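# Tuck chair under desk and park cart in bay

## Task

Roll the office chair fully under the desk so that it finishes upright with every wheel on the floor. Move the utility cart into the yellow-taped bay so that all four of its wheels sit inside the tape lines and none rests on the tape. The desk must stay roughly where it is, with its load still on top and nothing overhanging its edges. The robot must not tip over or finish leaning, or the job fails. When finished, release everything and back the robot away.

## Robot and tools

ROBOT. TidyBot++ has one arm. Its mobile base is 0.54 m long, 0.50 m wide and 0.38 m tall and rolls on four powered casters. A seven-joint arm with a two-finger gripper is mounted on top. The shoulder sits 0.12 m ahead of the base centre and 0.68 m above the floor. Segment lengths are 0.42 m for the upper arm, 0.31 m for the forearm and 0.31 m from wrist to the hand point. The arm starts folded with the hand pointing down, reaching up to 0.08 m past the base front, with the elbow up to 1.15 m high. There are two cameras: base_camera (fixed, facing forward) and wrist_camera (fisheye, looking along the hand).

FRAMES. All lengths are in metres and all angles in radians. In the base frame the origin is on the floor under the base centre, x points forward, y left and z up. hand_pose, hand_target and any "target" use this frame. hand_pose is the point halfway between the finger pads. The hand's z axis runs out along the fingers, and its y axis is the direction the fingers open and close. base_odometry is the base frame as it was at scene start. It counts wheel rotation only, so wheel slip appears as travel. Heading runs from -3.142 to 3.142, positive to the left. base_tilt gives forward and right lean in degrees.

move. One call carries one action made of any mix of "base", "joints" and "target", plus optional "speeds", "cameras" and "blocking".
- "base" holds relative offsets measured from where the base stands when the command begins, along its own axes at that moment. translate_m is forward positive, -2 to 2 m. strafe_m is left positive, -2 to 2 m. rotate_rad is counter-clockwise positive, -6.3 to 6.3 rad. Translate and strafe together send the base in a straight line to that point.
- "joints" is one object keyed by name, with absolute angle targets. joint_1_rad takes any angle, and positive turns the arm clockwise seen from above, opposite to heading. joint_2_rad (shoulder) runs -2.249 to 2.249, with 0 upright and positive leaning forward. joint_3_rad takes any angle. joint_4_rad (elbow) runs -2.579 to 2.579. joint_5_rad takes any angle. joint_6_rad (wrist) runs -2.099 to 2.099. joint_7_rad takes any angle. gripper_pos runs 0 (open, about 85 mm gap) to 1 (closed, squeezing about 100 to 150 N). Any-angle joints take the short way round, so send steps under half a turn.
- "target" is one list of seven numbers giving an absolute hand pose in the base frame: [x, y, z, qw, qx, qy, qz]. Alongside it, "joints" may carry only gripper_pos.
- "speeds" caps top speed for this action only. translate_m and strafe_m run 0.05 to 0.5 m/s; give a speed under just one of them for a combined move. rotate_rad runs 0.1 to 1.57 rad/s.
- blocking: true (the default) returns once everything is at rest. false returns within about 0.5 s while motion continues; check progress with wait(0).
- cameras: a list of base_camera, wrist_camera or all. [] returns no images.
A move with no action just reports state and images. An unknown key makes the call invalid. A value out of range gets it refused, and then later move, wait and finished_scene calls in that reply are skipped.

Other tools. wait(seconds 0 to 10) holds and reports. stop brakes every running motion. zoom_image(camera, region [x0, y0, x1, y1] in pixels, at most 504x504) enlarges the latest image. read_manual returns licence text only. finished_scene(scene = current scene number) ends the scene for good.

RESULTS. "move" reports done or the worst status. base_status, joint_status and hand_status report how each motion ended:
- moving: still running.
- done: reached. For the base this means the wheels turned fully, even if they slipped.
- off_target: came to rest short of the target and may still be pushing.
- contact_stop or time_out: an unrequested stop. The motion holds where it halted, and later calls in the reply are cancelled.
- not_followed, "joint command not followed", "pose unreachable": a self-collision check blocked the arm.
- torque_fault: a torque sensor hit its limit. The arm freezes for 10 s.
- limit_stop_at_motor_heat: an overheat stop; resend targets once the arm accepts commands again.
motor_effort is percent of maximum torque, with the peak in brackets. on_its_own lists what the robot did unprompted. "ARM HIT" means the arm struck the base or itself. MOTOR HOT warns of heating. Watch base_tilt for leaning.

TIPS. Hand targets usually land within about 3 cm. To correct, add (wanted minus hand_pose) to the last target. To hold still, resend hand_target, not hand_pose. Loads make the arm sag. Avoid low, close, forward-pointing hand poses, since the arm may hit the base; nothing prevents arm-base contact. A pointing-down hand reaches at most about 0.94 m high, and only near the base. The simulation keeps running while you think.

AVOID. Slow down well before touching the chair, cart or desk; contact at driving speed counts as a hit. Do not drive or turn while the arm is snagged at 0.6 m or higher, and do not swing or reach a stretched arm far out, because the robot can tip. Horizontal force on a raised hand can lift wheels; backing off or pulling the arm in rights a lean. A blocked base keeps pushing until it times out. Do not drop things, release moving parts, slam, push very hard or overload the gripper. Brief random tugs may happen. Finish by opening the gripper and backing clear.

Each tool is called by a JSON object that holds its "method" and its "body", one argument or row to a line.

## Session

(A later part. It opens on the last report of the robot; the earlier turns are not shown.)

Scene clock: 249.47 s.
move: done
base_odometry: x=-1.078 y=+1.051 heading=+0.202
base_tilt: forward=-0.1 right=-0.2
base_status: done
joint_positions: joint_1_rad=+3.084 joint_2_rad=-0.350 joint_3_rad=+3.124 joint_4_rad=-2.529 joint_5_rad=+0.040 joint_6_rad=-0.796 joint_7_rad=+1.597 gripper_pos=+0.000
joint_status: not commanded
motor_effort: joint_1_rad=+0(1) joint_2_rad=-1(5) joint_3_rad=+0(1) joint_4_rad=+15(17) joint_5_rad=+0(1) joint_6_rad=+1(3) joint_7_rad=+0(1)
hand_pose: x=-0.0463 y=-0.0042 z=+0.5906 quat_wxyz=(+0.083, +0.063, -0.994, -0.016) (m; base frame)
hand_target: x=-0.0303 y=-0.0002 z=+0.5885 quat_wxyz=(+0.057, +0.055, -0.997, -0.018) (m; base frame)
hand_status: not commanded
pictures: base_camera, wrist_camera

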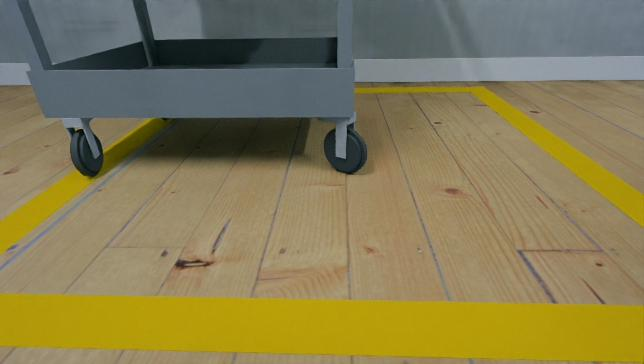

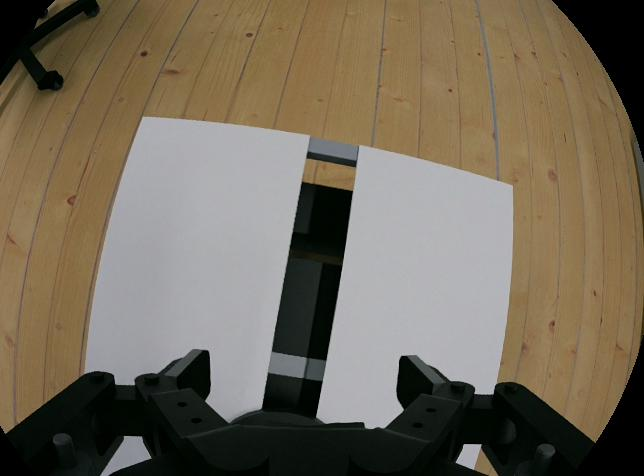

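{"method": "move", "body": {
  "base": {"strafe_m":0.9},
  "cameras": ["base_camera"]
}}

{"method": "move", "body": {
  "base": {"translate_m":1.0},
  "cameras": []
}}

{"method": "move", "body": {
  "base": {"strafe_m":-0.36},
  "speeds": {"strafe_m":0.08}
}}

{"method": "move", "body": {
  "base": {"strafe_m":0.25},
  "cameras": []
}}

{"method": "move", "body": {
  "base": {"translate_m":-1.25}
}}

Scene clock: 275.90 s.
move: done
base_odometry: x=-1.259 y=+1.932 heading=+0.203
base_tilt: forward=-0.1 right=-0.1
base_status: done
joint_positions: joint_1_rad=+3.084 joint_2_rad=-0.350 joint_3_rad=+3.124 joint_4_rad=-2.529 joint_5_rad=+0.040 joint_6_rad=-0.796 joint_7_rad=+1.597 gripper_pos=+0.000
joint_status: not commanded
motor_effort: joint_1_rad=+0(1) joint_2_rad=-3(3) joint_3_rad=+0(1) joint_4_rad=+16(16) joint_5_rad=+0(1) joint_6_rad=+1(2) joint_7_rad=-1(1)
hand_pose: x=-0.0463 y=-0.0042 z=+0.5906 quat_wxyz=(+0.083, +0.063, -0.994, -0.016) (m; base frame)
hand_target: x=-0.0303 y=-0.0002 z=+0.5885 quat_wxyz=(+0.057, +0.055, -0.997, -0.018) (m; base frame)
hand_status: not commanded
pictures: base_camera

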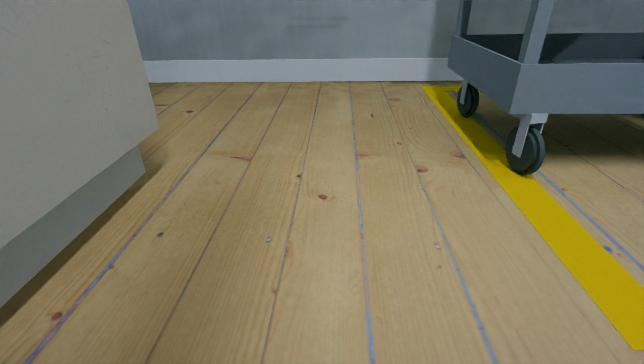

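Scene clock: 279.20 s.
move: done
base_odometry: x=-0.280 y=+2.134 heading=+0.204
base_tilt: forward=-0.1 right=-0.1
base_status: done
joint_positions: joint_1_rad=+3.084 joint_2_rad=-0.350 joint_3_rad=+3.124 joint_4_rad=-2.529 joint_5_rad=+0.040 joint_6_rad=-0.796 joint_7_rad=+1.597 gripper_pos=+0.000
joint_status: not commanded
motor_effort: joint_1_rad=-1(1) joint_2_rad=-3(4) joint_3_rad=+0(1) joint_4_rad=+15(17) joint_5_rad=-1(1) joint_6_rad=+2(3) joint_7_rad=+1(1)
hand_pose: x=-0.0463 y=-0.0042 z=+0.5905 quat_wxyz=(+0.083, +0.063, -0.994, -0.016) (m; base frame)
hand_target: x=-0.0303 y=-0.0002 z=+0.5885 quat_wxyz=(+0.057, +0.055, -0.997, -0.018) (m; base frame)
hand_status: not commanded
pictures: none
No camera images: "cameras" was empty.

Scene clock: 284.20 s.
move: done
base_odometry: x=-0.207 y=+1.781 heading=+0.204
base_tilt: forward=-0.1 right=-0.1
base_status: done
joint_positions: joint_1_rad=+3.085 joint_2_rad=-0.350 joint_3_rad=+3.124 joint_4_rad=-2.529 joint_5_rad=+0.040 joint_6_rad=-0.796 joint_7_rad=+1.597 gripper_pos=+0.000
joint_status: not commanded
motor_effort: joint_1_rad=-1(1) joint_2_rad=-2(4) joint_3_rad=+0(1) joint_4_rad=+15(17) joint_5_rad=+0(1) joint_6_rad=+1(2) joint_7_rad=+0(1)
hand_pose: x=-0.0463 y=-0.0040 z=+0.5905 quat_wxyz=(+0.083, +0.062, -0.994, -0.016) (m; base frame)
hand_target: x=-0.0303 y=-0.0002 z=+0.5885 quat_wxyz=(+0.057, +0.055, -0.997, -0.018) (m; base frame)
hand_status: not commanded
pictures: base_camera, wrist_camera

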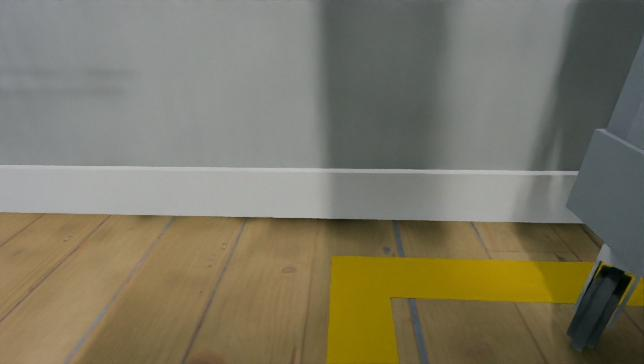

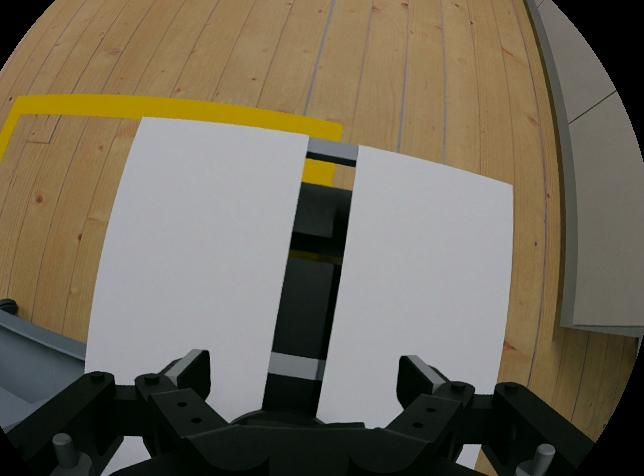

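Scene clock: 286.03 s.
move: done
base_odometry: x=-0.257 y=+2.026 heading=+0.204
base_tilt: forward=-0.1 right=-0.1
base_status: done
joint_positions: joint_1_rad=+3.085 joint_2_rad=-0.350 joint_3_rad=+3.124 joint_4_rad=-2.529 joint_5_rad=+0.040 joint_6_rad=-0.797 joint_7_rad=+1.597 gripper_pos=+0.000
joint_status: not commanded
motor_effort: joint_1_rad=-1(1) joint_2_rad=-2(5) joint_3_rad=+0(1) joint_4_rad=+16(17) joint_5_rad=+0(1) joint_6_rad=+1(2) joint_7_rad=-1(1)
hand_pose: x=-0.0463 y=-0.0040 z=+0.5906 quat_wxyz=(+0.083, +0.062, -0.994, -0.016) (m; base frame)
hand_target: x=-0.0303 y=-0.0002 z=+0.5885 quat_wxyz=(+0.057, +0.055, -0.997, -0.018) (m; base frame)
hand_status: not commanded
pictures: none
No camera images: "cameras" was empty.

Scene clock: 289.77 s.
move: done
base_odometry: x=-1.482 y=+1.774 heading=+0.203
base_tilt: forward=-0.1 right=-0.1
base_status: done
joint_positions: joint_1_rad=+3.085 joint_2_rad=-0.350 joint_3_rad=+3.124 joint_4_rad=-2.529 joint_5_rad=+0.040 joint_6_rad=-0.797 joint_7_rad=+1.597 gripper_pos=+0.000
joint_status: not commanded
motor_effort: joint_1_rad=+0(1) joint_2_rad=-3(4) joint_3_rad=+0(1) joint_4_rad=+16(17) joint_5_rad=+0(1) joint_6_rad=+2(2) joint_7_rad=-1(1)
hand_pose: x=-0.0462 y=-0.0040 z=+0.5906 quat_wxyz=(+0.083, +0.062, -0.994, -0.016) (m; base frame)
hand_target: x=-0.0303 y=-0.0002 z=+0.5885 quat_wxyz=(+0.057, +0.055, -0.997, -0.018) (m; base frame)
hand_status: not commanded
pictures: base_camera, wrist_camera

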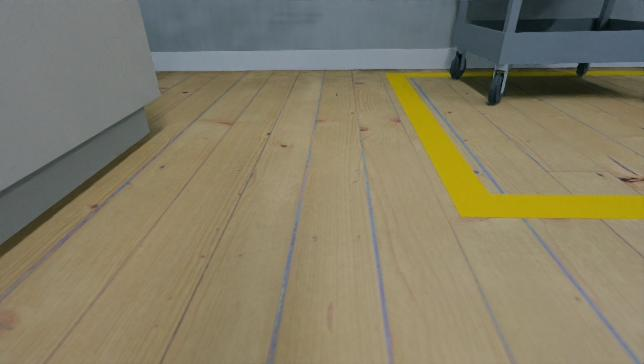

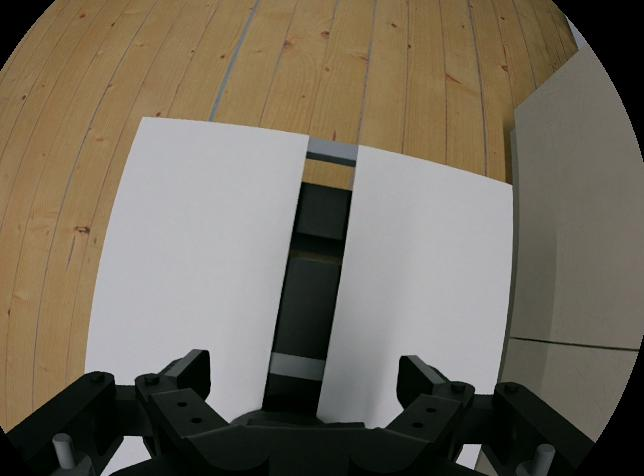

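{"method": "move", "body": {
  "base": {"rotate_rad":-0.65},
  "cameras": ["base_camera"]
}}

{"method": "move", "body": {
  "base": {"rotate_rad":-0.85},
  "joints": {"joint_1_rad":1.5,"joint_6_rad":0.4,"joint_2_rad":-0.6}
}}

{"method": "move", "body": {
  "joints": {"joint_1_rad":0.0}
}}

{"method": "zoom_image", "body": {
  "camera": "wrist_camera",
  "region": [120, 180, 560, 440]
}}

Scene clock: 306.10 s.
move: done
base_odometry: x=-1.482 y=+1.774 heading=-0.445
base_tilt: forward=-0.1 right=-0.2
base_status: done
joint_positions: joint_1_rad=+3.085 joint_2_rad=-0.350 joint_3_rad=+3.124 joint_4_rad=-2.529 joint_5_rad=+0.040 joint_6_rad=-0.797 joint_7_rad=+1.597 gripper_pos=+0.000
joint_status: not commanded
motor_effort: joint_1_rad=+0(1) joint_2_rad=-3(3) joint_3_rad=+0(1) joint_4_rad=+15(16) joint_5_rad=+0(1) joint_6_rad=+2(2) joint_7_rad=+1(1)
hand_pose: x=-0.0462 y=-0.0040 z=+0.5906 quat_wxyz=(+0.083, +0.062, -0.994, -0.016) (m; base frame)
hand_target: x=-0.0303 y=-0.0002 z=+0.5885 quat_wxyz=(+0.057, +0.055, -0.997, -0.018) (m; base frame)
hand_status: not commanded
pictures: base_camera

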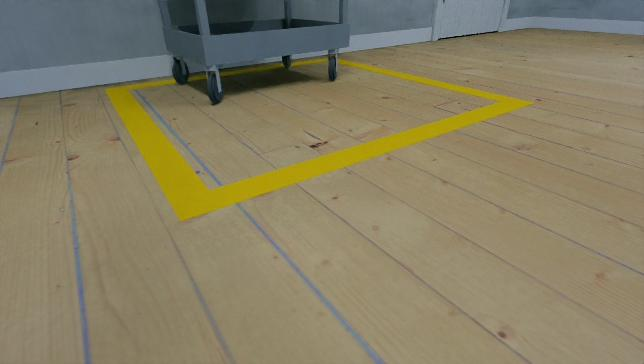

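Scene clock: 309.20 s.
move: done
base_odometry: x=-1.482 y=+1.774 heading=-1.294
base_tilt: forward=-0.1 right=-0.1
base_status: done
joint_positions: joint_1_rad=+1.518 joint_2_rad=-0.584 joint_3_rad=+3.124 joint_4_rad=-2.529 joint_5_rad=+0.040 joint_6_rad=+0.338 joint_7_rad=+1.597 gripper_pos=+0.000
joint_status: all done
motor_effort: joint_1_rad=+0(2) joint_2_rad=+0(4) joint_3_rad=+1(1) joint_4_rad=+21(22) joint_5_rad=-1(1) joint_6_rad=+9(9) joint_7_rad=+0(1)
hand_pose: x=+0.1515 y=-0.3703 z=+0.9063 quat_wxyz=(+0.489, +0.547, -0.469, +0.492) (m; base frame)
hand_target: x=+0.1589 y=-0.3657 z=+0.9322 quat_wxyz=(+0.503, +0.530, -0.445, +0.517) (m; base frame)
hand_status: not commanded
pictures: base_camera, wrist_camera

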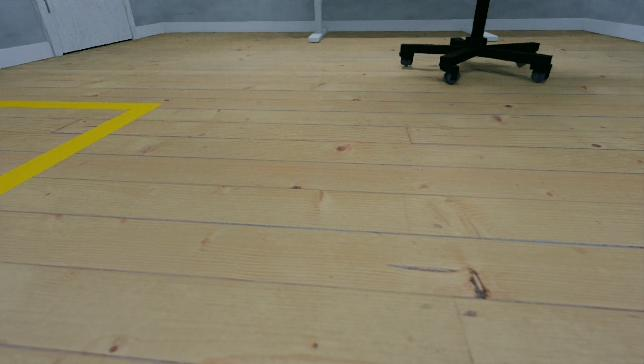

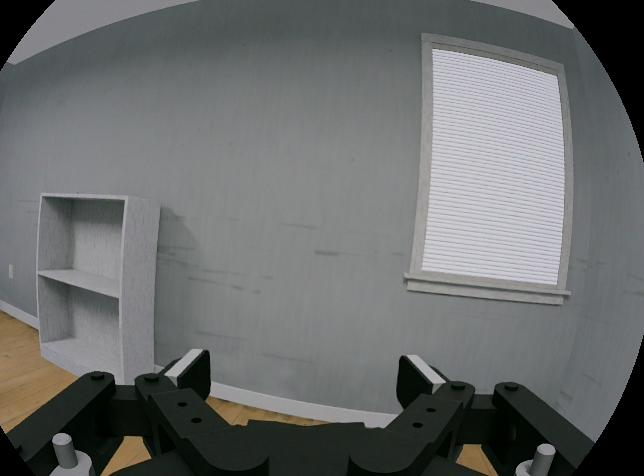

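Scene clock: 311.93 s.
move: done
base_odometry: x=-1.482 y=+1.774 heading=-1.294
base_tilt: forward=-0.1 right=-0.1
base_status: not commanded
joint_positions: joint_1_rad=+0.019 joint_2_rad=-0.584 joint_3_rad=+3.124 joint_4_rad=-2.529 joint_5_rad=+0.040 joint_6_rad=+0.340 joint_7_rad=+1.597 gripper_pos=+0.000
joint_status: all done
motor_effort: joint_1_rad=+0(2) joint_2_rad=-1(2) joint_3_rad=+1(1) joint_4_rad=+22(23) joint_5_rad=+0(1) joint_6_rad=+8(9) joint_7_rad=+0(1)
hand_pose: x=+0.4907 y=+0.0061 z=+0.9069 quat_wxyz=(+0.022, +0.719, +0.029, +0.694) (m; base frame)
hand_target: x=+0.4866 y=+0.0140 z=+0.9322 quat_wxyz=(+0.016, +0.691, +0.036, +0.722) (m; base frame)
hand_status: not commanded
pictures: base_camera, wrist_camera

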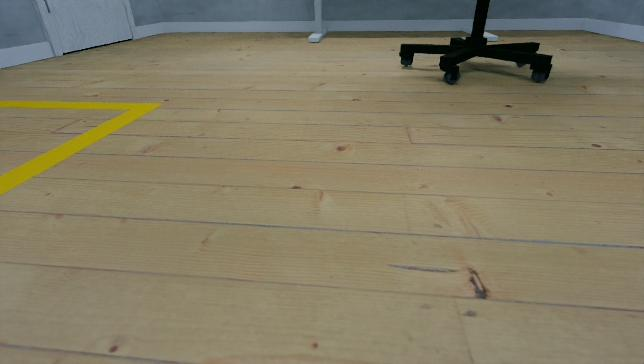

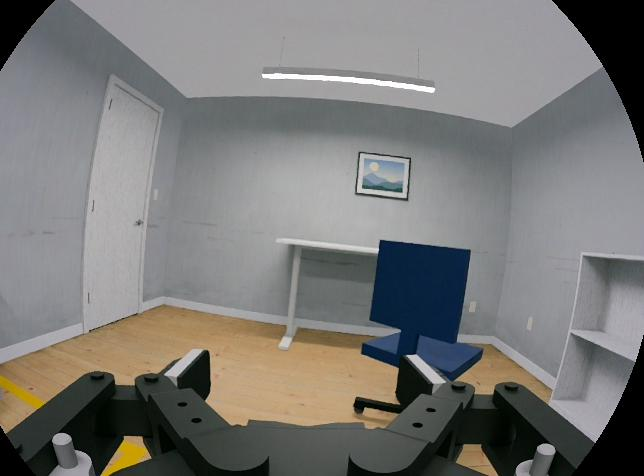

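Scaled by 1.145.

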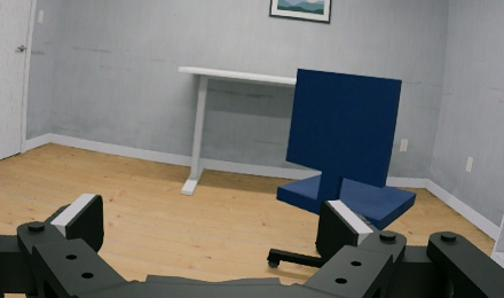

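{"method": "move", "body": {
  "base": {"rotate_rad":0.694},
  "joints": {"joint_6_rad":-0.85,"joint_2_rad":-0.35},
  "cameras": []
}}

{"method": "move", "body": {
  "base": {"translate_m":0.27,"strafe_m":-1.86},
  "joints": {"joint_1_rad":3.1}
}}

Scene clock: 348.07 s.
move: done
base_odometry: x=-1.482 y=+1.774 heading=-0.602
base_tilt: forward=-0.1 right=-0.2
base_status: done
joint_positions: joint_1_rad=+0.015 joint_2_rad=-0.362 joint_3_rad=+3.124 joint_4_rad=-2.529 joint_5_rad=+0.040 joint_6_rad=-0.783 joint_7_rad=+1.597 gripper_pos=+0.000
joint_status: all done
motor_effort: joint_1_rad=+0(1) joint_2_rad=-2(4) joint_3_rad=+0(2) joint_4_rad=+16(23) joint_5_rad=+0(1) joint_6_rad=+2(9) joint_7_rad=+0(1)
hand_pose: x=+0.2894 y=-0.0076 z=+0.5933 quat_wxyz=(+0.020, +0.995, +0.027, +0.095) (m; base frame)
hand_target: x=+0.2682 y=-0.0060 z=+0.5885 quat_wxyz=(+0.019, +0.998, +0.034, +0.057) (m; base frame)
hand_status: not commanded
pictures: none
No camera images: "cameras" was empty.

Scene clock: 356.13 s.
move: time_out
base_odometry: x=-2.293 y=+0.126 heading=-0.606
base_tilt: forward=-0.1 right=-0.1
base_status: strafe_m time_out (by the wheels' count: -1.817 of -1.860); the other done
joint_positions: joint_1_rad=+3.084 joint_2_rad=-0.356 joint_3_rad=+3.121 joint_4_rad=-2.529 joint_5_rad=+0.039 joint_6_rad=-0.793 joint_7_rad=+1.597 gripper_pos=+0.000
joint_status: all done
motor_effort: joint_1_rad=+0(3) joint_2_rad=-3(7) joint_3_rad=+0(4) joint_4_rad=+14(20) joint_5_rad=+0(3) joint_6_rad=+2(4) joint_7_rad=+1(1)
hand_pose: x=-0.0478 y=-0.0049 z=+0.5918 quat_wxyz=(+0.088, +0.064, -0.994, -0.016) (m; base frame)
hand_target: x=-0.0303 y=-0.0002 z=+0.5885 quat_wxyz=(+0.057, +0.055, -0.997, -0.018) (m; base frame)
hand_status: not commanded
pictures: base_camera, wrist_camera

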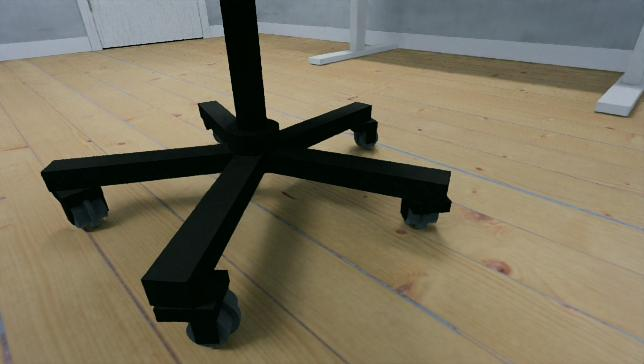

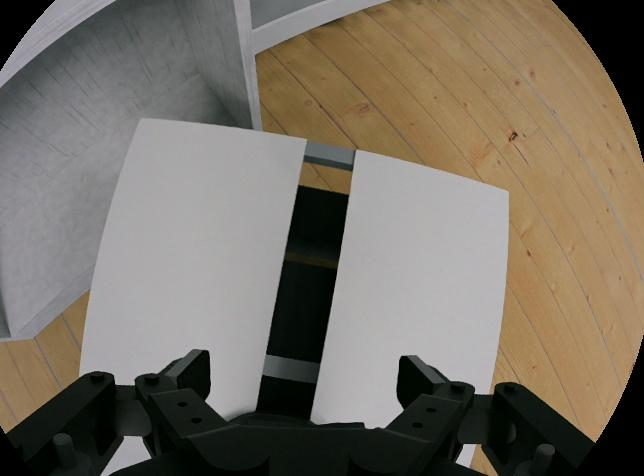

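{"method": "move", "body": {
  "base": {"translate_m":0.45},
  "speeds": {"translate_m":0.08}
}}

Scene clock: 367.67 s.
move: done
base_odometry: x=-1.923 y=-0.130 heading=-0.606
base_tilt: forward=-0.1 right=-0.1
base_status: done
joint_positions: joint_1_rad=+3.084 joint_2_rad=-0.354 joint_3_rad=+3.121 joint_4_rad=-2.529 joint_5_rad=+0.039 joint_6_rad=-0.794 joint_7_rad=+1.597 gripper_pos=+0.000
joint_status: not commanded
motor_effort: joint_1_rad=+0(1) joint_2_rad=-2(6) joint_3_rad=+0(1) joint_4_rad=+15(17) joint_5_rad=+0(1) joint_6_rad=+1(3) joint_7_rad=+0(2)
hand_pose: x=-0.0473 y=-0.0048 z=+0.5914 quat_wxyz=(+0.087, +0.064, -0.994, -0.016) (m; base frame)
hand_target: x=-0.0303 y=-0.0002 z=+0.5885 quat_wxyz=(+0.057, +0.055, -0.997, -0.018) (m; base frame)
hand_status: not commanded
pictures: base_camera, wrist_camera

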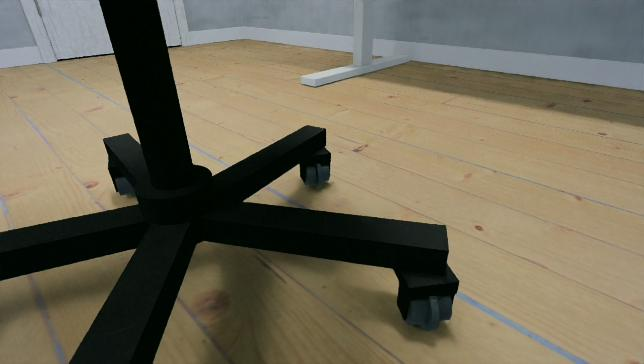

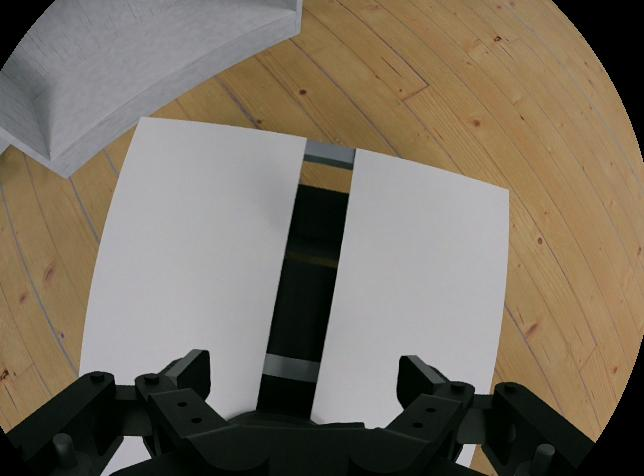

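{"method": "move", "body": {
  "base": {"translate_m":-0.3},
  "cameras": []
}}

{"method": "move", "body": {
  "base": {"strafe_m":0.545},
  "cameras": []
}}

{"method": "move", "body": {
  "base": {"rotate_rad":-0.614},
  "cameras": []
}}

{"method": "move", "body": {
  "base": {"strafe_m":0.19,"translate_m":0.1}
}}

Scene clock: 387.70 s.
move: done
base_odometry: x=-2.169 y=+0.041 heading=-0.606
base_tilt: forward=-0.1 right=-0.1
base_status: done
joint_positions: joint_1_rad=+3.084 joint_2_rad=-0.348 joint_3_rad=+3.121 joint_4_rad=-2.527 joint_5_rad=+0.039 joint_6_rad=-0.796 joint_7_rad=+1.597 gripper_pos=+0.000
joint_status: not commanded
motor_effort: joint_1_rad=-1(1) joint_2_rad=-2(6) joint_3_rad=+0(1) joint_4_rad=+15(17) joint_5_rad=+0(1) joint_6_rad=+2(3) joint_7_rad=+0(1)
hand_pose: x=-0.0472 y=-0.0048 z=+0.5908 quat_wxyz=(+0.083, +0.064, -0.994, -0.016) (m; base frame)
hand_target: x=-0.0303 y=-0.0002 z=+0.5885 quat_wxyz=(+0.057, +0.055, -0.997, -0.018) (m; base frame)
hand_status: not commanded
pictures: none
No camera images: "cameras" was empty.

Scene clock: 389.93 s.
move: done
base_odometry: x=-1.859 y=+0.489 heading=-0.605
base_tilt: forward=-0.1 right=-0.1
base_status: done
joint_positions: joint_1_rad=+3.084 joint_2_rad=-0.348 joint_3_rad=+3.121 joint_4_rad=-2.527 joint_5_rad=+0.039 joint_6_rad=-0.796 joint_7_rad=+1.597 gripper_pos=+0.000
joint_status: not commanded
motor_effort: joint_1_rad=+0(1) joint_2_rad=-2(3) joint_3_rad=+1(1) joint_4_rad=+15(17) joint_5_rad=+0(1) joint_6_rad=+2(2) joint_7_rad=+0(1)
hand_pose: x=-0.0472 y=-0.0048 z=+0.5908 quat_wxyz=(+0.083, +0.064, -0.994, -0.016) (m; base frame)
hand_target: x=-0.0303 y=-0.0002 z=+0.5885 quat_wxyz=(+0.057, +0.055, -0.997, -0.018) (m; base frame)
hand_status: not commanded
pictures: none
No camera images: "cameras" was empty.

Scene clock: 391.47 s.
move: done
base_odometry: x=-1.859 y=+0.489 heading=-1.217
base_tilt: forward=-0.1 right=-0.1
base_status: done
joint_positions: joint_1_rad=+3.084 joint_2_rad=-0.348 joint_3_rad=+3.121 joint_4_rad=-2.527 joint_5_rad=+0.039 joint_6_rad=-0.796 joint_7_rad=+1.597 gripper_pos=+0.000
joint_status: not commanded
motor_effort: joint_1_rad=+0(1) joint_2_rad=-3(4) joint_3_rad=+1(1) joint_4_rad=+15(16) joint_5_rad=+0(1) joint_6_rad=+2(2) joint_7_rad=+0(1)
hand_pose: x=-0.0472 y=-0.0047 z=+0.5908 quat_wxyz=(+0.083, +0.064, -0.994, -0.016) (m; base frame)
hand_target: x=-0.0303 y=-0.0002 z=+0.5885 quat_wxyz=(+0.057, +0.055, -0.997, -0.018) (m; base frame)
hand_status: not commanded
pictures: none
No camera images: "cameras" was empty.

Scene clock: 393.17 s.
move: done
base_odometry: x=-1.646 y=+0.461 heading=-1.218
base_tilt: forward=-0.1 right=-0.2
base_status: done
joint_positions: joint_1_rad=+3.084 joint_2_rad=-0.348 joint_3_rad=+3.121 joint_4_rad=-2.527 joint_5_rad=+0.039 joint_6_rad=-0.796 joint_7_rad=+1.597 gripper_pos=+0.000
joint_status: not commanded
motor_effort: joint_1_rad=+0(1) joint_2_rad=-3(4) joint_3_rad=+0(1) joint_4_rad=+16(17) joint_5_rad=+0(1) joint_6_rad=+1(3) joint_7_rad=+0(1)
hand_pose: x=-0.0471 y=-0.0047 z=+0.5908 quat_wxyz=(+0.083, +0.064, -0.994, -0.016) (m; base frame)
hand_target: x=-0.0303 y=-0.0002 z=+0.5885 quat_wxyz=(+0.057, +0.055, -0.997, -0.018) (m; base frame)
hand_status: not commanded
pictures: base_camera, wrist_camera

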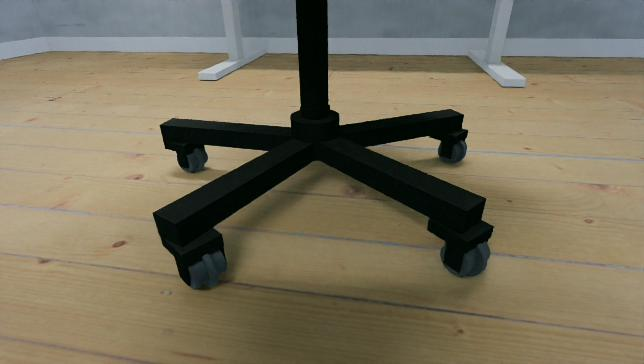

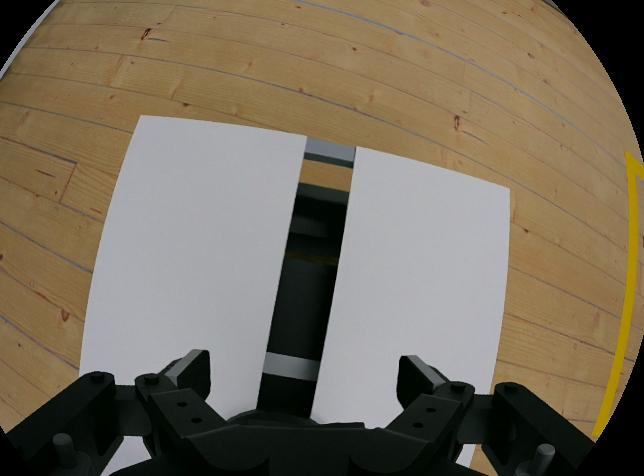

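{"method": "move", "body": {
  "base": {"rotate_rad":-0.17},
  "cameras": []
}}

{"method": "move", "body": {
  "base": {"strafe_m":0.14,"translate_m":-0.25},
  "joints": {"joint_1_rad":1.5,"joint_6_rad":0.4,"joint_2_rad":-0.6},
  "cameras": []
}}

{"method": "move", "body": {
  "joints": {"joint_1_rad":0.0}
}}

Scene clock: 407.37 s.
move: done
base_odometry: x=-1.646 y=+0.461 heading=-1.388
base_tilt: forward=-0.1 right=-0.1
base_status: done
joint_positions: joint_1_rad=+3.084 joint_2_rad=-0.348 joint_3_rad=+3.121 joint_4_rad=-2.527 joint_5_rad=+0.039 joint_6_rad=-0.796 joint_7_rad=+1.597 gripper_pos=+0.000
joint_status: not commanded
motor_effort: joint_1_rad=+0(1) joint_2_rad=-3(3) joint_3_rad=+0(1) joint_4_rad=+15(16) joint_5_rad=+0(0) joint_6_rad=+2(2) joint_7_rad=+0(1)
hand_pose: x=-0.0471 y=-0.0047 z=+0.5908 quat_wxyz=(+0.083, +0.064, -0.994, -0.016) (m; base frame)
hand_target: x=-0.0303 y=-0.0002 z=+0.5885 quat_wxyz=(+0.057, +0.055, -0.997, -0.018) (m; base frame)
hand_status: not commanded
pictures: none
No camera images: "cameras" was empty.

Scene clock: 410.47 s.
move: done
base_odometry: x=-1.553 y=+0.732 heading=-1.389
base_tilt: forward=-0.1 right=-0.1
base_status: done
joint_positions: joint_1_rad=+1.518 joint_2_rad=-0.584 joint_3_rad=+3.121 joint_4_rad=-2.527 joint_5_rad=+0.039 joint_6_rad=+0.338 joint_7_rad=+1.597 gripper_pos=+0.000
joint_status: all done
motor_effort: joint_1_rad=+0(2) joint_2_rad=-1(5) joint_3_rad=+1(1) joint_4_rad=+22(23) joint_5_rad=-1(1) joint_6_rad=+9(9) joint_7_rad=+0(2)
hand_pose: x=+0.1526 y=-0.3704 z=+0.9074 quat_wxyz=(+0.489, +0.547, -0.468, +0.493) (m; base frame)
hand_target: x=+0.1589 y=-0.3657 z=+0.9322 quat_wxyz=(+0.503, +0.530, -0.445, +0.517) (m; base frame)
hand_status: not commanded
pictures: none
No camera images: "cameras" was empty.

Scene clock: 413.20 s.
move: done
base_odometry: x=-1.553 y=+0.732 heading=-1.389
base_tilt: forward=-0.1 right=-0.2
base_status: not commanded
joint_positions: joint_1_rad=+0.019 joint_2_rad=-0.584 joint_3_rad=+3.121 joint_4_rad=-2.527 joint_5_rad=+0.039 joint_6_rad=+0.340 joint_7_rad=+1.597 gripper_pos=+0.000
joint_status: all done
motor_effort: joint_1_rad=-1(2) joint_2_rad=-1(2) joint_3_rad=+1(1) joint_4_rad=+22(23) joint_5_rad=-1(1) joint_6_rad=+9(9) joint_7_rad=+1(1)
hand_pose: x=+0.4909 y=+0.0072 z=+0.9081 quat_wxyz=(+0.022, +0.718, +0.030, +0.695) (m; base frame)
hand_target: x=+0.4866 y=+0.0140 z=+0.9322 quat_wxyz=(+0.016, +0.691, +0.036, +0.722) (m; base frame)
hand_status: not commanded
pictures: base_camera, wrist_camera

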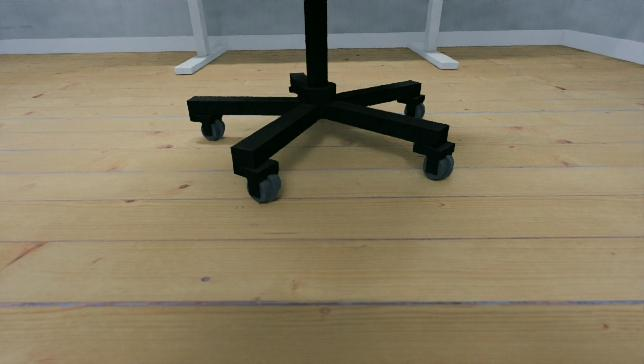

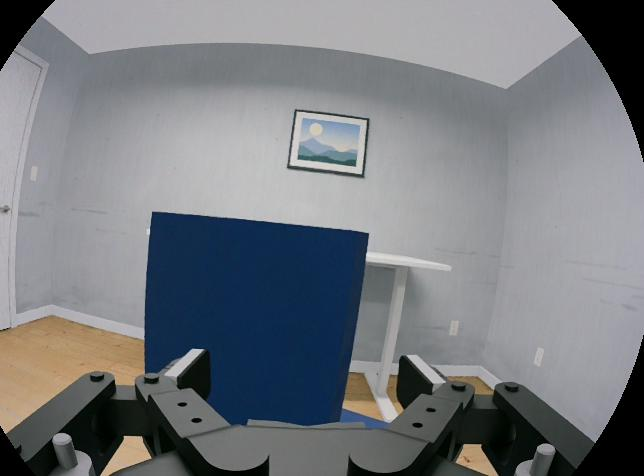

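{"method": "move", "body": {
  "joints": {"joint_2_rad":-0.3,"joint_4_rad":-1.4,"joint_6_rad":-0.85},
  "cameras": []
}}

{"method": "move", "body": {
  "base": {"translate_m":0.4},
  "speeds": {"translate_m":0.15}
}}

{"method": "move", "body": {
  "base": {"translate_m":0.6},
  "speeds": {"translate_m":0.07}
}}

Scene clock: 476.43 s.
move: done
base_odometry: x=-1.553 y=+0.732 heading=-1.389
base_tilt: forward=-0.1 right=-0.1
base_status: not commanded
joint_positions: joint_1_rad=+0.018 joint_2_rad=-0.318 joint_3_rad=+3.121 joint_4_rad=-1.414 joint_5_rad=+0.039 joint_6_rad=-0.781 joint_7_rad=+1.597 gripper_pos=+0.000
joint_status: all done
motor_effort: joint_1_rad=+0(1) joint_2_rad=-9(10) joint_3_rad=+0(1) joint_4_rad=+21(24) joint_5_rad=+0(1) joint_6_rad=+8(10) joint_7_rad=+0(1)
hand_pose: x=+0.5634 y=-0.0041 z=+1.1314 quat_wxyz=(+0.029, +0.806, +0.016, +0.590) (m; base frame)
hand_target: x=+0.5638 y=+0.0017 z=+1.1112 quat_wxyz=(+0.025, +0.827, +0.022, +0.561) (m; base frame)
hand_status: not commanded
pictures: none
No camera images: "cameras" was empty.

Scene clock: 479.70 s.
move: done
base_odometry: x=-1.481 y=+0.339 heading=-1.388
base_tilt: forward=-0.1 right=-0.1
base_status: done
joint_positions: joint_1_rad=+0.017 joint_2_rad=-0.303 joint_3_rad=+3.122 joint_4_rad=-1.412 joint_5_rad=+0.039 joint_6_rad=-0.784 joint_7_rad=+1.597 gripper_pos=+0.000
joint_status: not commanded
motor_effort: joint_1_rad=+0(2) joint_2_rad=-9(13) joint_3_rad=+0(1) joint_4_rad=+22(22) joint_5_rad=+0(1) joint_6_rad=+8(9) joint_7_rad=+0(1)
hand_pose: x=+0.5701 y=-0.0036 z=+1.1244 quat_wxyz=(+0.029, +0.811, +0.017, +0.584) (m; base frame)
hand_target: x=+0.5638 y=+0.0017 z=+1.1112 quat_wxyz=(+0.025, +0.827, +0.022, +0.561) (m; base frame)
hand_status: not commanded
pictures: base_camera, wrist_camera

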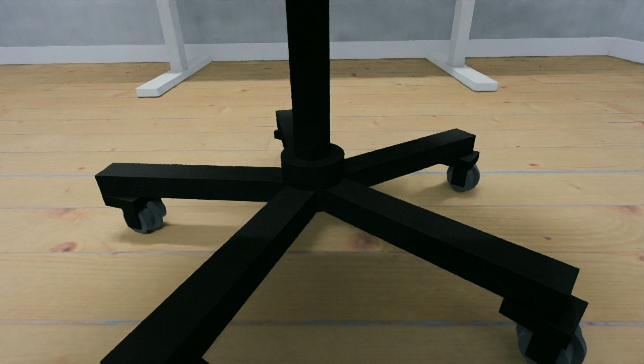

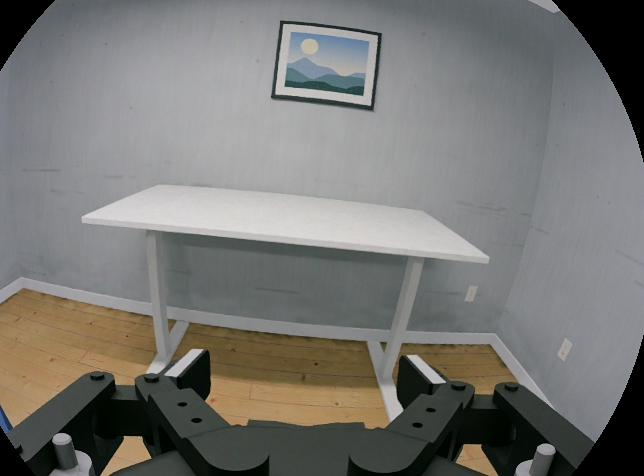

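Scene clock: 488.70 s.
move: done
base_odometry: x=-1.372 y=-0.252 heading=-1.388
base_tilt: forward=-0.1 right=-0.2
base_status: done
joint_positions: joint_1_rad=+0.017 joint_2_rad=-0.301 joint_3_rad=+3.122 joint_4_rad=-1.412 joint_5_rad=+0.039 joint_6_rad=-0.785 joint_7_rad=+1.597 gripper_pos=+0.000
joint_status: not commanded
motor_effort: joint_1_rad=-1(1) joint_2_rad=-11(13) joint_3_rad=+0(1) joint_4_rad=+20(23) joint_5_rad=+0(1) joint_6_rad=+8(9) joint_7_rad=+1(2)
hand_pose: x=+0.5707 y=-0.0035 z=+1.1238 quat_wxyz=(+0.029, +0.812, +0.017, +0.583) (m; base frame)
hand_target: x=+0.5638 y=+0.0017 z=+1.1112 quat_wxyz=(+0.025, +0.827, +0.022, +0.561) (m; base frame)
hand_status: not commanded
pictures: base_camera, wrist_camera

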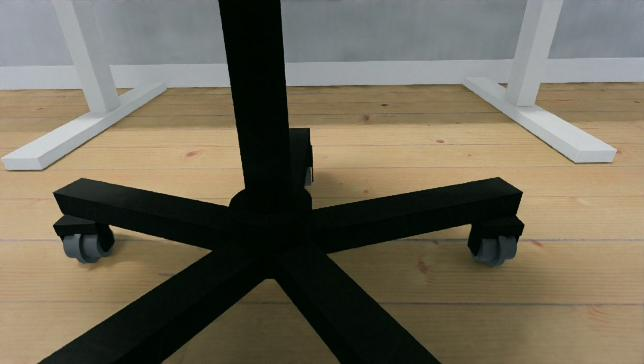

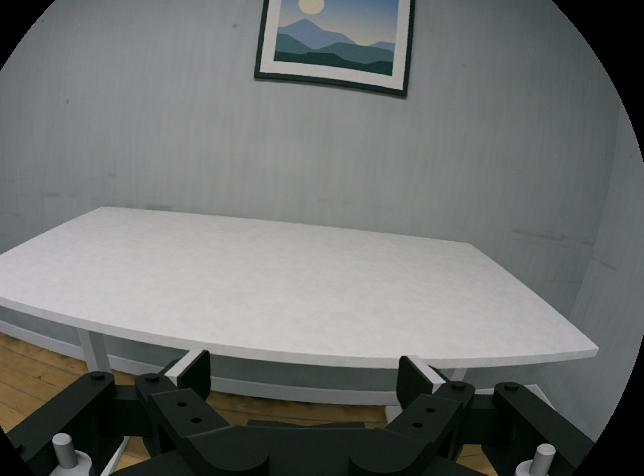

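{"method": "move", "body": {
  "base": {"translate_m":0.3},
  "speeds": {"translate_m":0.06}
}}

Scene clock: 499.50 s.
move: done
base_odometry: x=-1.317 y=-0.547 heading=-1.388
base_tilt: forward=+0.0 right=-0.1
base_status: done
joint_positions: joint_1_rad=+0.017 joint_2_rad=-0.300 joint_3_rad=+3.122 joint_4_rad=-1.411 joint_5_rad=+0.039 joint_6_rad=-0.786 joint_7_rad=+1.597 gripper_pos=+0.000
joint_status: not commanded
motor_effort: joint_1_rad=+0(1) joint_2_rad=-10(13) joint_3_rad=+1(1) joint_4_rad=+21(22) joint_5_rad=+0(1) joint_6_rad=+8(9) joint_7_rad=+1(2)
hand_pose: x=+0.5709 y=-0.0035 z=+1.1236 quat_wxyz=(+0.029, +0.812, +0.017, +0.583) (m; base frame)
hand_target: x=+0.5638 y=+0.0017 z=+1.1112 quat_wxyz=(+0.025, +0.827, +0.022, +0.561) (m; base frame)
hand_status: not commanded
pictures: base_camera, wrist_camera

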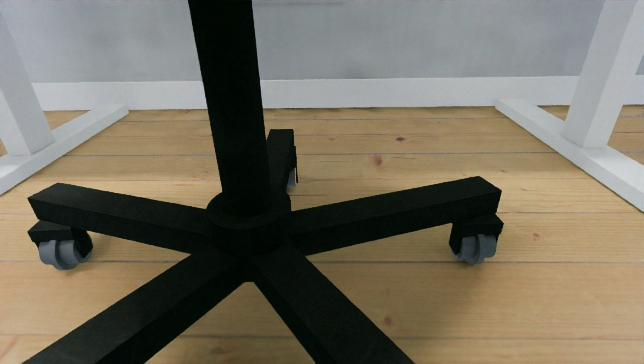

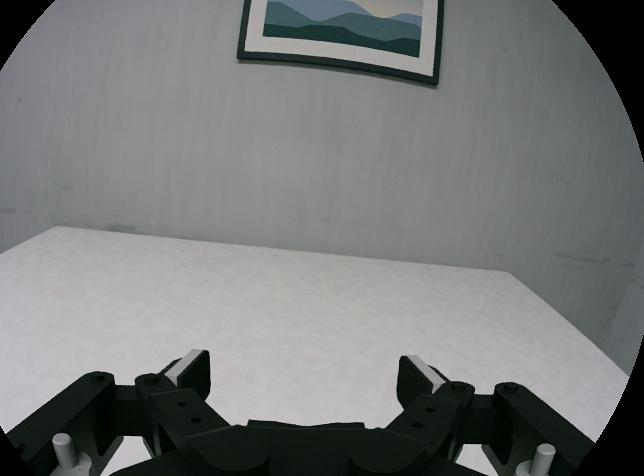

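{"method": "move", "body": {
  "base": {"translate_m":0.15},
  "speeds": {"translate_m":0.05}
}}

{"method": "move", "body": {
  "base": {"translate_m":0.1},
  "speeds": {"translate_m":0.05}
}}

Scene clock: 508.50 s.
move: done
base_odometry: x=-1.289 y=-0.694 heading=-1.388
base_tilt: forward=-0.1 right=-0.1
base_status: done
joint_positions: joint_1_rad=+0.017 joint_2_rad=-0.300 joint_3_rad=+3.122 joint_4_rad=-1.411 joint_5_rad=+0.039 joint_6_rad=-0.786 joint_7_rad=+1.597 gripper_pos=+0.000
joint_status: not commanded
motor_effort: joint_1_rad=+0(1) joint_2_rad=-10(14) joint_3_rad=+0(1) joint_4_rad=+21(22) joint_5_rad=+0(1) joint_6_rad=+8(9) joint_7_rad=+0(1)
hand_pose: x=+0.5709 y=-0.0034 z=+1.1236 quat_wxyz=(+0.029, +0.812, +0.017, +0.583) (m; base frame)
hand_target: x=+0.5638 y=+0.0017 z=+1.1112 quat_wxyz=(+0.025, +0.827, +0.022, +0.561) (m; base frame)
hand_status: not commanded
pictures: base_camera, wrist_camera

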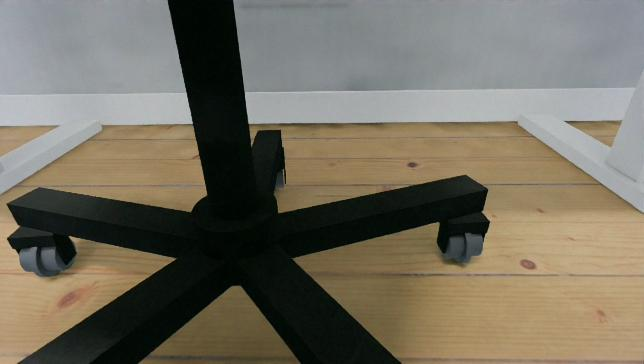

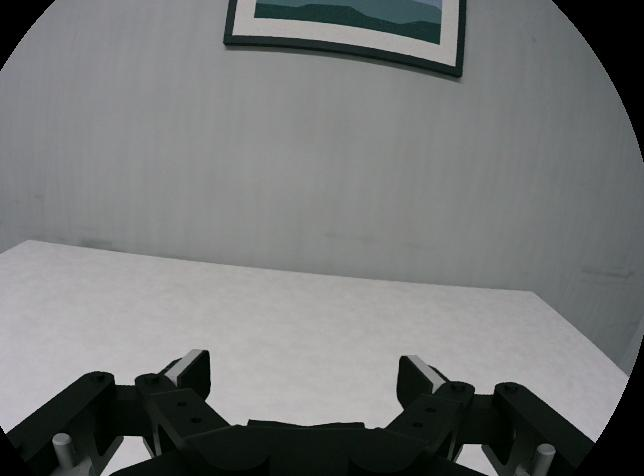

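Scene clock: 510.90 s.
move: done
base_odometry: x=-1.271 y=-0.792 heading=-1.387
base_tilt: forward=+0.0 right=-0.1
base_status: done
joint_positions: joint_1_rad=+0.016 joint_2_rad=-0.301 joint_3_rad=+3.122 joint_4_rad=-1.411 joint_5_rad=+0.039 joint_6_rad=-0.786 joint_7_rad=+1.597 gripper_pos=+0.000
joint_status: not commanded
motor_effort: joint_1_rad=+0(1) joint_2_rad=-10(13) joint_3_rad=+0(1) joint_4_rad=+22(22) joint_5_rad=+0(1) joint_6_rad=+8(9) joint_7_rad=+1(1)
hand_pose: x=+0.5707 y=-0.0034 z=+1.1238 quat_wxyz=(+0.029, +0.812, +0.017, +0.583) (m; base frame)
hand_target: x=+0.5638 y=+0.0017 z=+1.1112 quat_wxyz=(+0.025, +0.827, +0.022, +0.561) (m; base frame)
hand_status: not commanded
pictures: base_camera, wrist_camera

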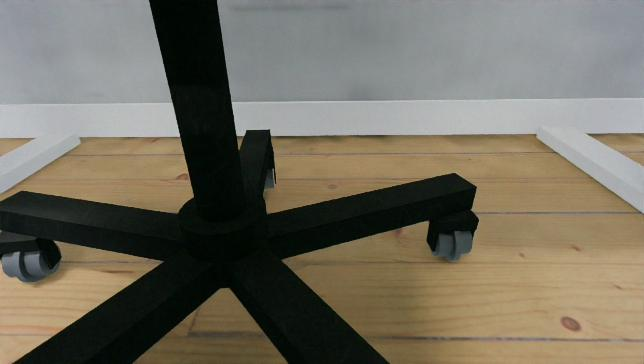

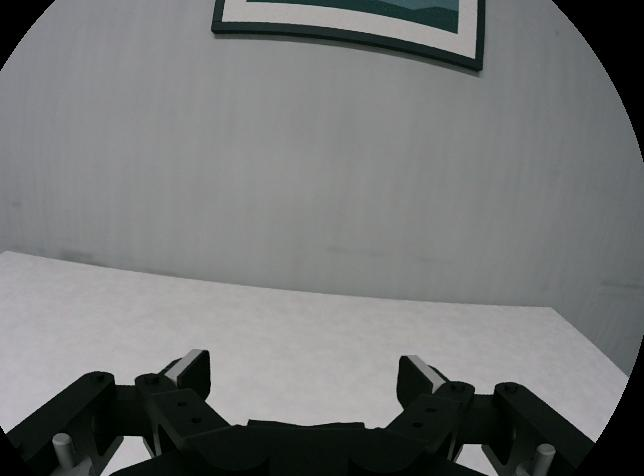

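{"method": "move", "body": {
  "base": {"translate_m":0.05},
  "speeds": {"translate_m":0.05},
  "cameras": ["base_camera"]
}}

{"method": "move", "body": {
  "base": {"translate_m":-0.8},
  "speeds": {"translate_m":0.25}
}}

{"method": "move", "body": {
  "base": {"translate_m":-0.5},
  "joints": {"joint_6_rad":-1.1}
}}

Scene clock: 523.70 s.
move: done
base_odometry: x=-1.262 y=-0.840 heading=-1.387
base_tilt: forward=-0.1 right=-0.1
base_status: done
joint_positions: joint_1_rad=+0.016 joint_2_rad=-0.301 joint_3_rad=+3.122 joint_4_rad=-1.411 joint_5_rad=+0.039 joint_6_rad=-0.786 joint_7_rad=+1.597 gripper_pos=+0.000
joint_status: not commanded
motor_effort: joint_1_rad=+0(1) joint_2_rad=-10(13) joint_3_rad=+0(1) joint_4_rad=+21(22) joint_5_rad=+0(1) joint_6_rad=+8(9) joint_7_rad=+0(1)
hand_pose: x=+0.5706 y=-0.0034 z=+1.1239 quat_wxyz=(+0.029, +0.812, +0.017, +0.583) (m; base frame)
hand_target: x=+0.5638 y=+0.0017 z=+1.1112 quat_wxyz=(+0.025, +0.827, +0.022, +0.561) (m; base frame)
hand_status: not commanded
pictures: base_camera

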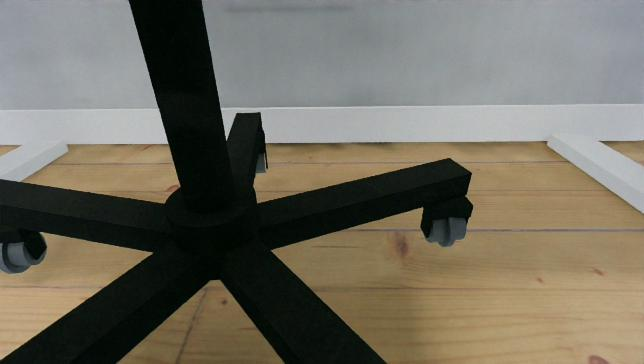

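Scene clock: 527.70 s.
move: done
base_odometry: x=-1.408 y=-0.054 heading=-1.387
base_tilt: forward=-0.1 right=-0.1
base_status: done
joint_positions: joint_1_rad=+0.014 joint_2_rad=-0.303 joint_3_rad=+3.122 joint_4_rad=-1.410 joint_5_rad=+0.039 joint_6_rad=-0.787 joint_7_rad=+1.597 gripper_pos=+0.000
joint_status: not commanded
motor_effort: joint_1_rad=-1(2) joint_2_rad=-10(14) joint_3_rad=+0(2) joint_4_rad=+22(23) joint_5_rad=+0(1) joint_6_rad=+8(9) joint_7_rad=+0(1)
hand_pose: x=+0.5696 y=-0.0025 z=+1.1248 quat_wxyz=(+0.028, +0.812, +0.017, +0.583) (m; base frame)
hand_target: x=+0.5638 y=+0.0017 z=+1.1112 quat_wxyz=(+0.025, +0.827, +0.022, +0.561) (m; base frame)
hand_status: not commanded
pictures: base_camera, wrist_camera

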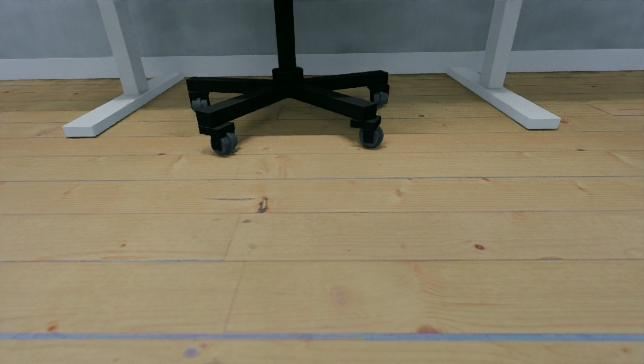

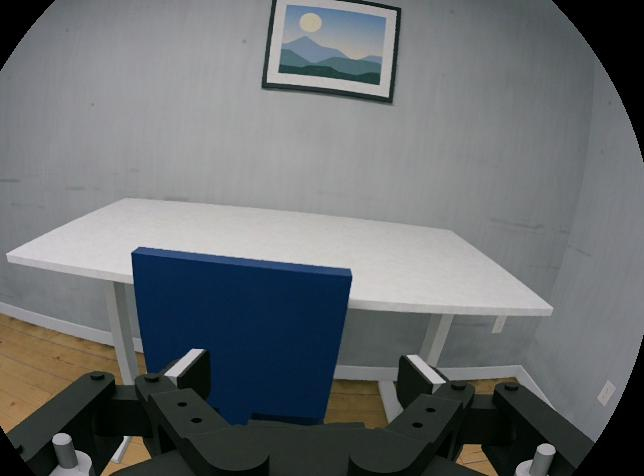

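Scene clock: 529.97 s.
move: done
base_odometry: x=-1.499 y=+0.438 heading=-1.387
base_tilt: forward=-0.1 right=-0.1
base_status: done
joint_positions: joint_1_rad=+0.014 joint_2_rad=-0.308 joint_3_rad=+3.122 joint_4_rad=-1.408 joint_5_rad=+0.039 joint_6_rad=-1.049 joint_7_rad=+1.597 gripper_pos=+0.000
joint_status: all done
motor_effort: joint_1_rad=-1(1) joint_2_rad=-8(13) joint_3_rad=+0(1) joint_4_rad=+20(23) joint_5_rad=+0(1) joint_6_rad=+7(9) joint_7_rad=+1(1)
hand_pose: x=+0.5322 y=-0.0049 z=+1.0551 quat_wxyz=(+0.027, +0.879, +0.016, +0.476) (m; base frame)
hand_target: x=+0.5263 y=-0.0010 z=+1.0433 quat_wxyz=(+0.024, +0.891, +0.020, +0.453) (m; base frame)
hand_status: not commanded
pictures: base_camera, wrist_camera

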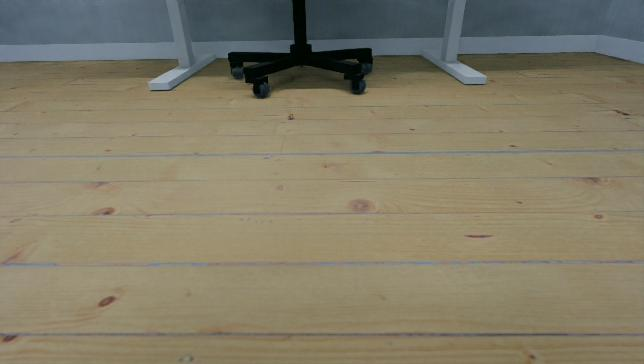

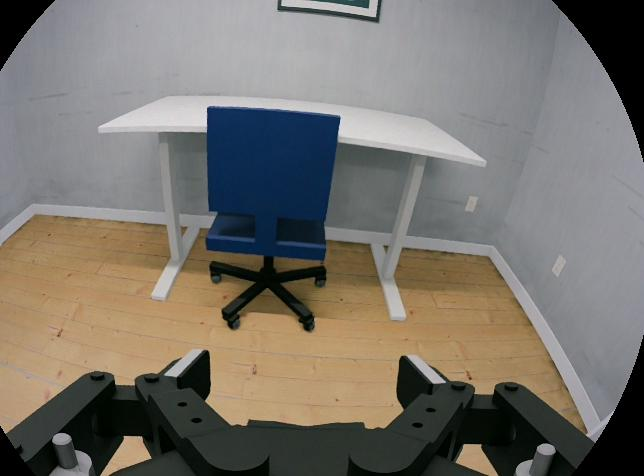

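{"method": "zoom_image", "body": {
  "camera": "wrist_camera",
  "region": [100, 80, 400, 340]
}}

Scaled by 1.680.

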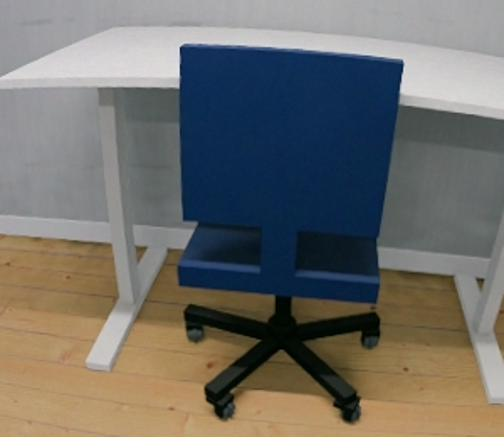

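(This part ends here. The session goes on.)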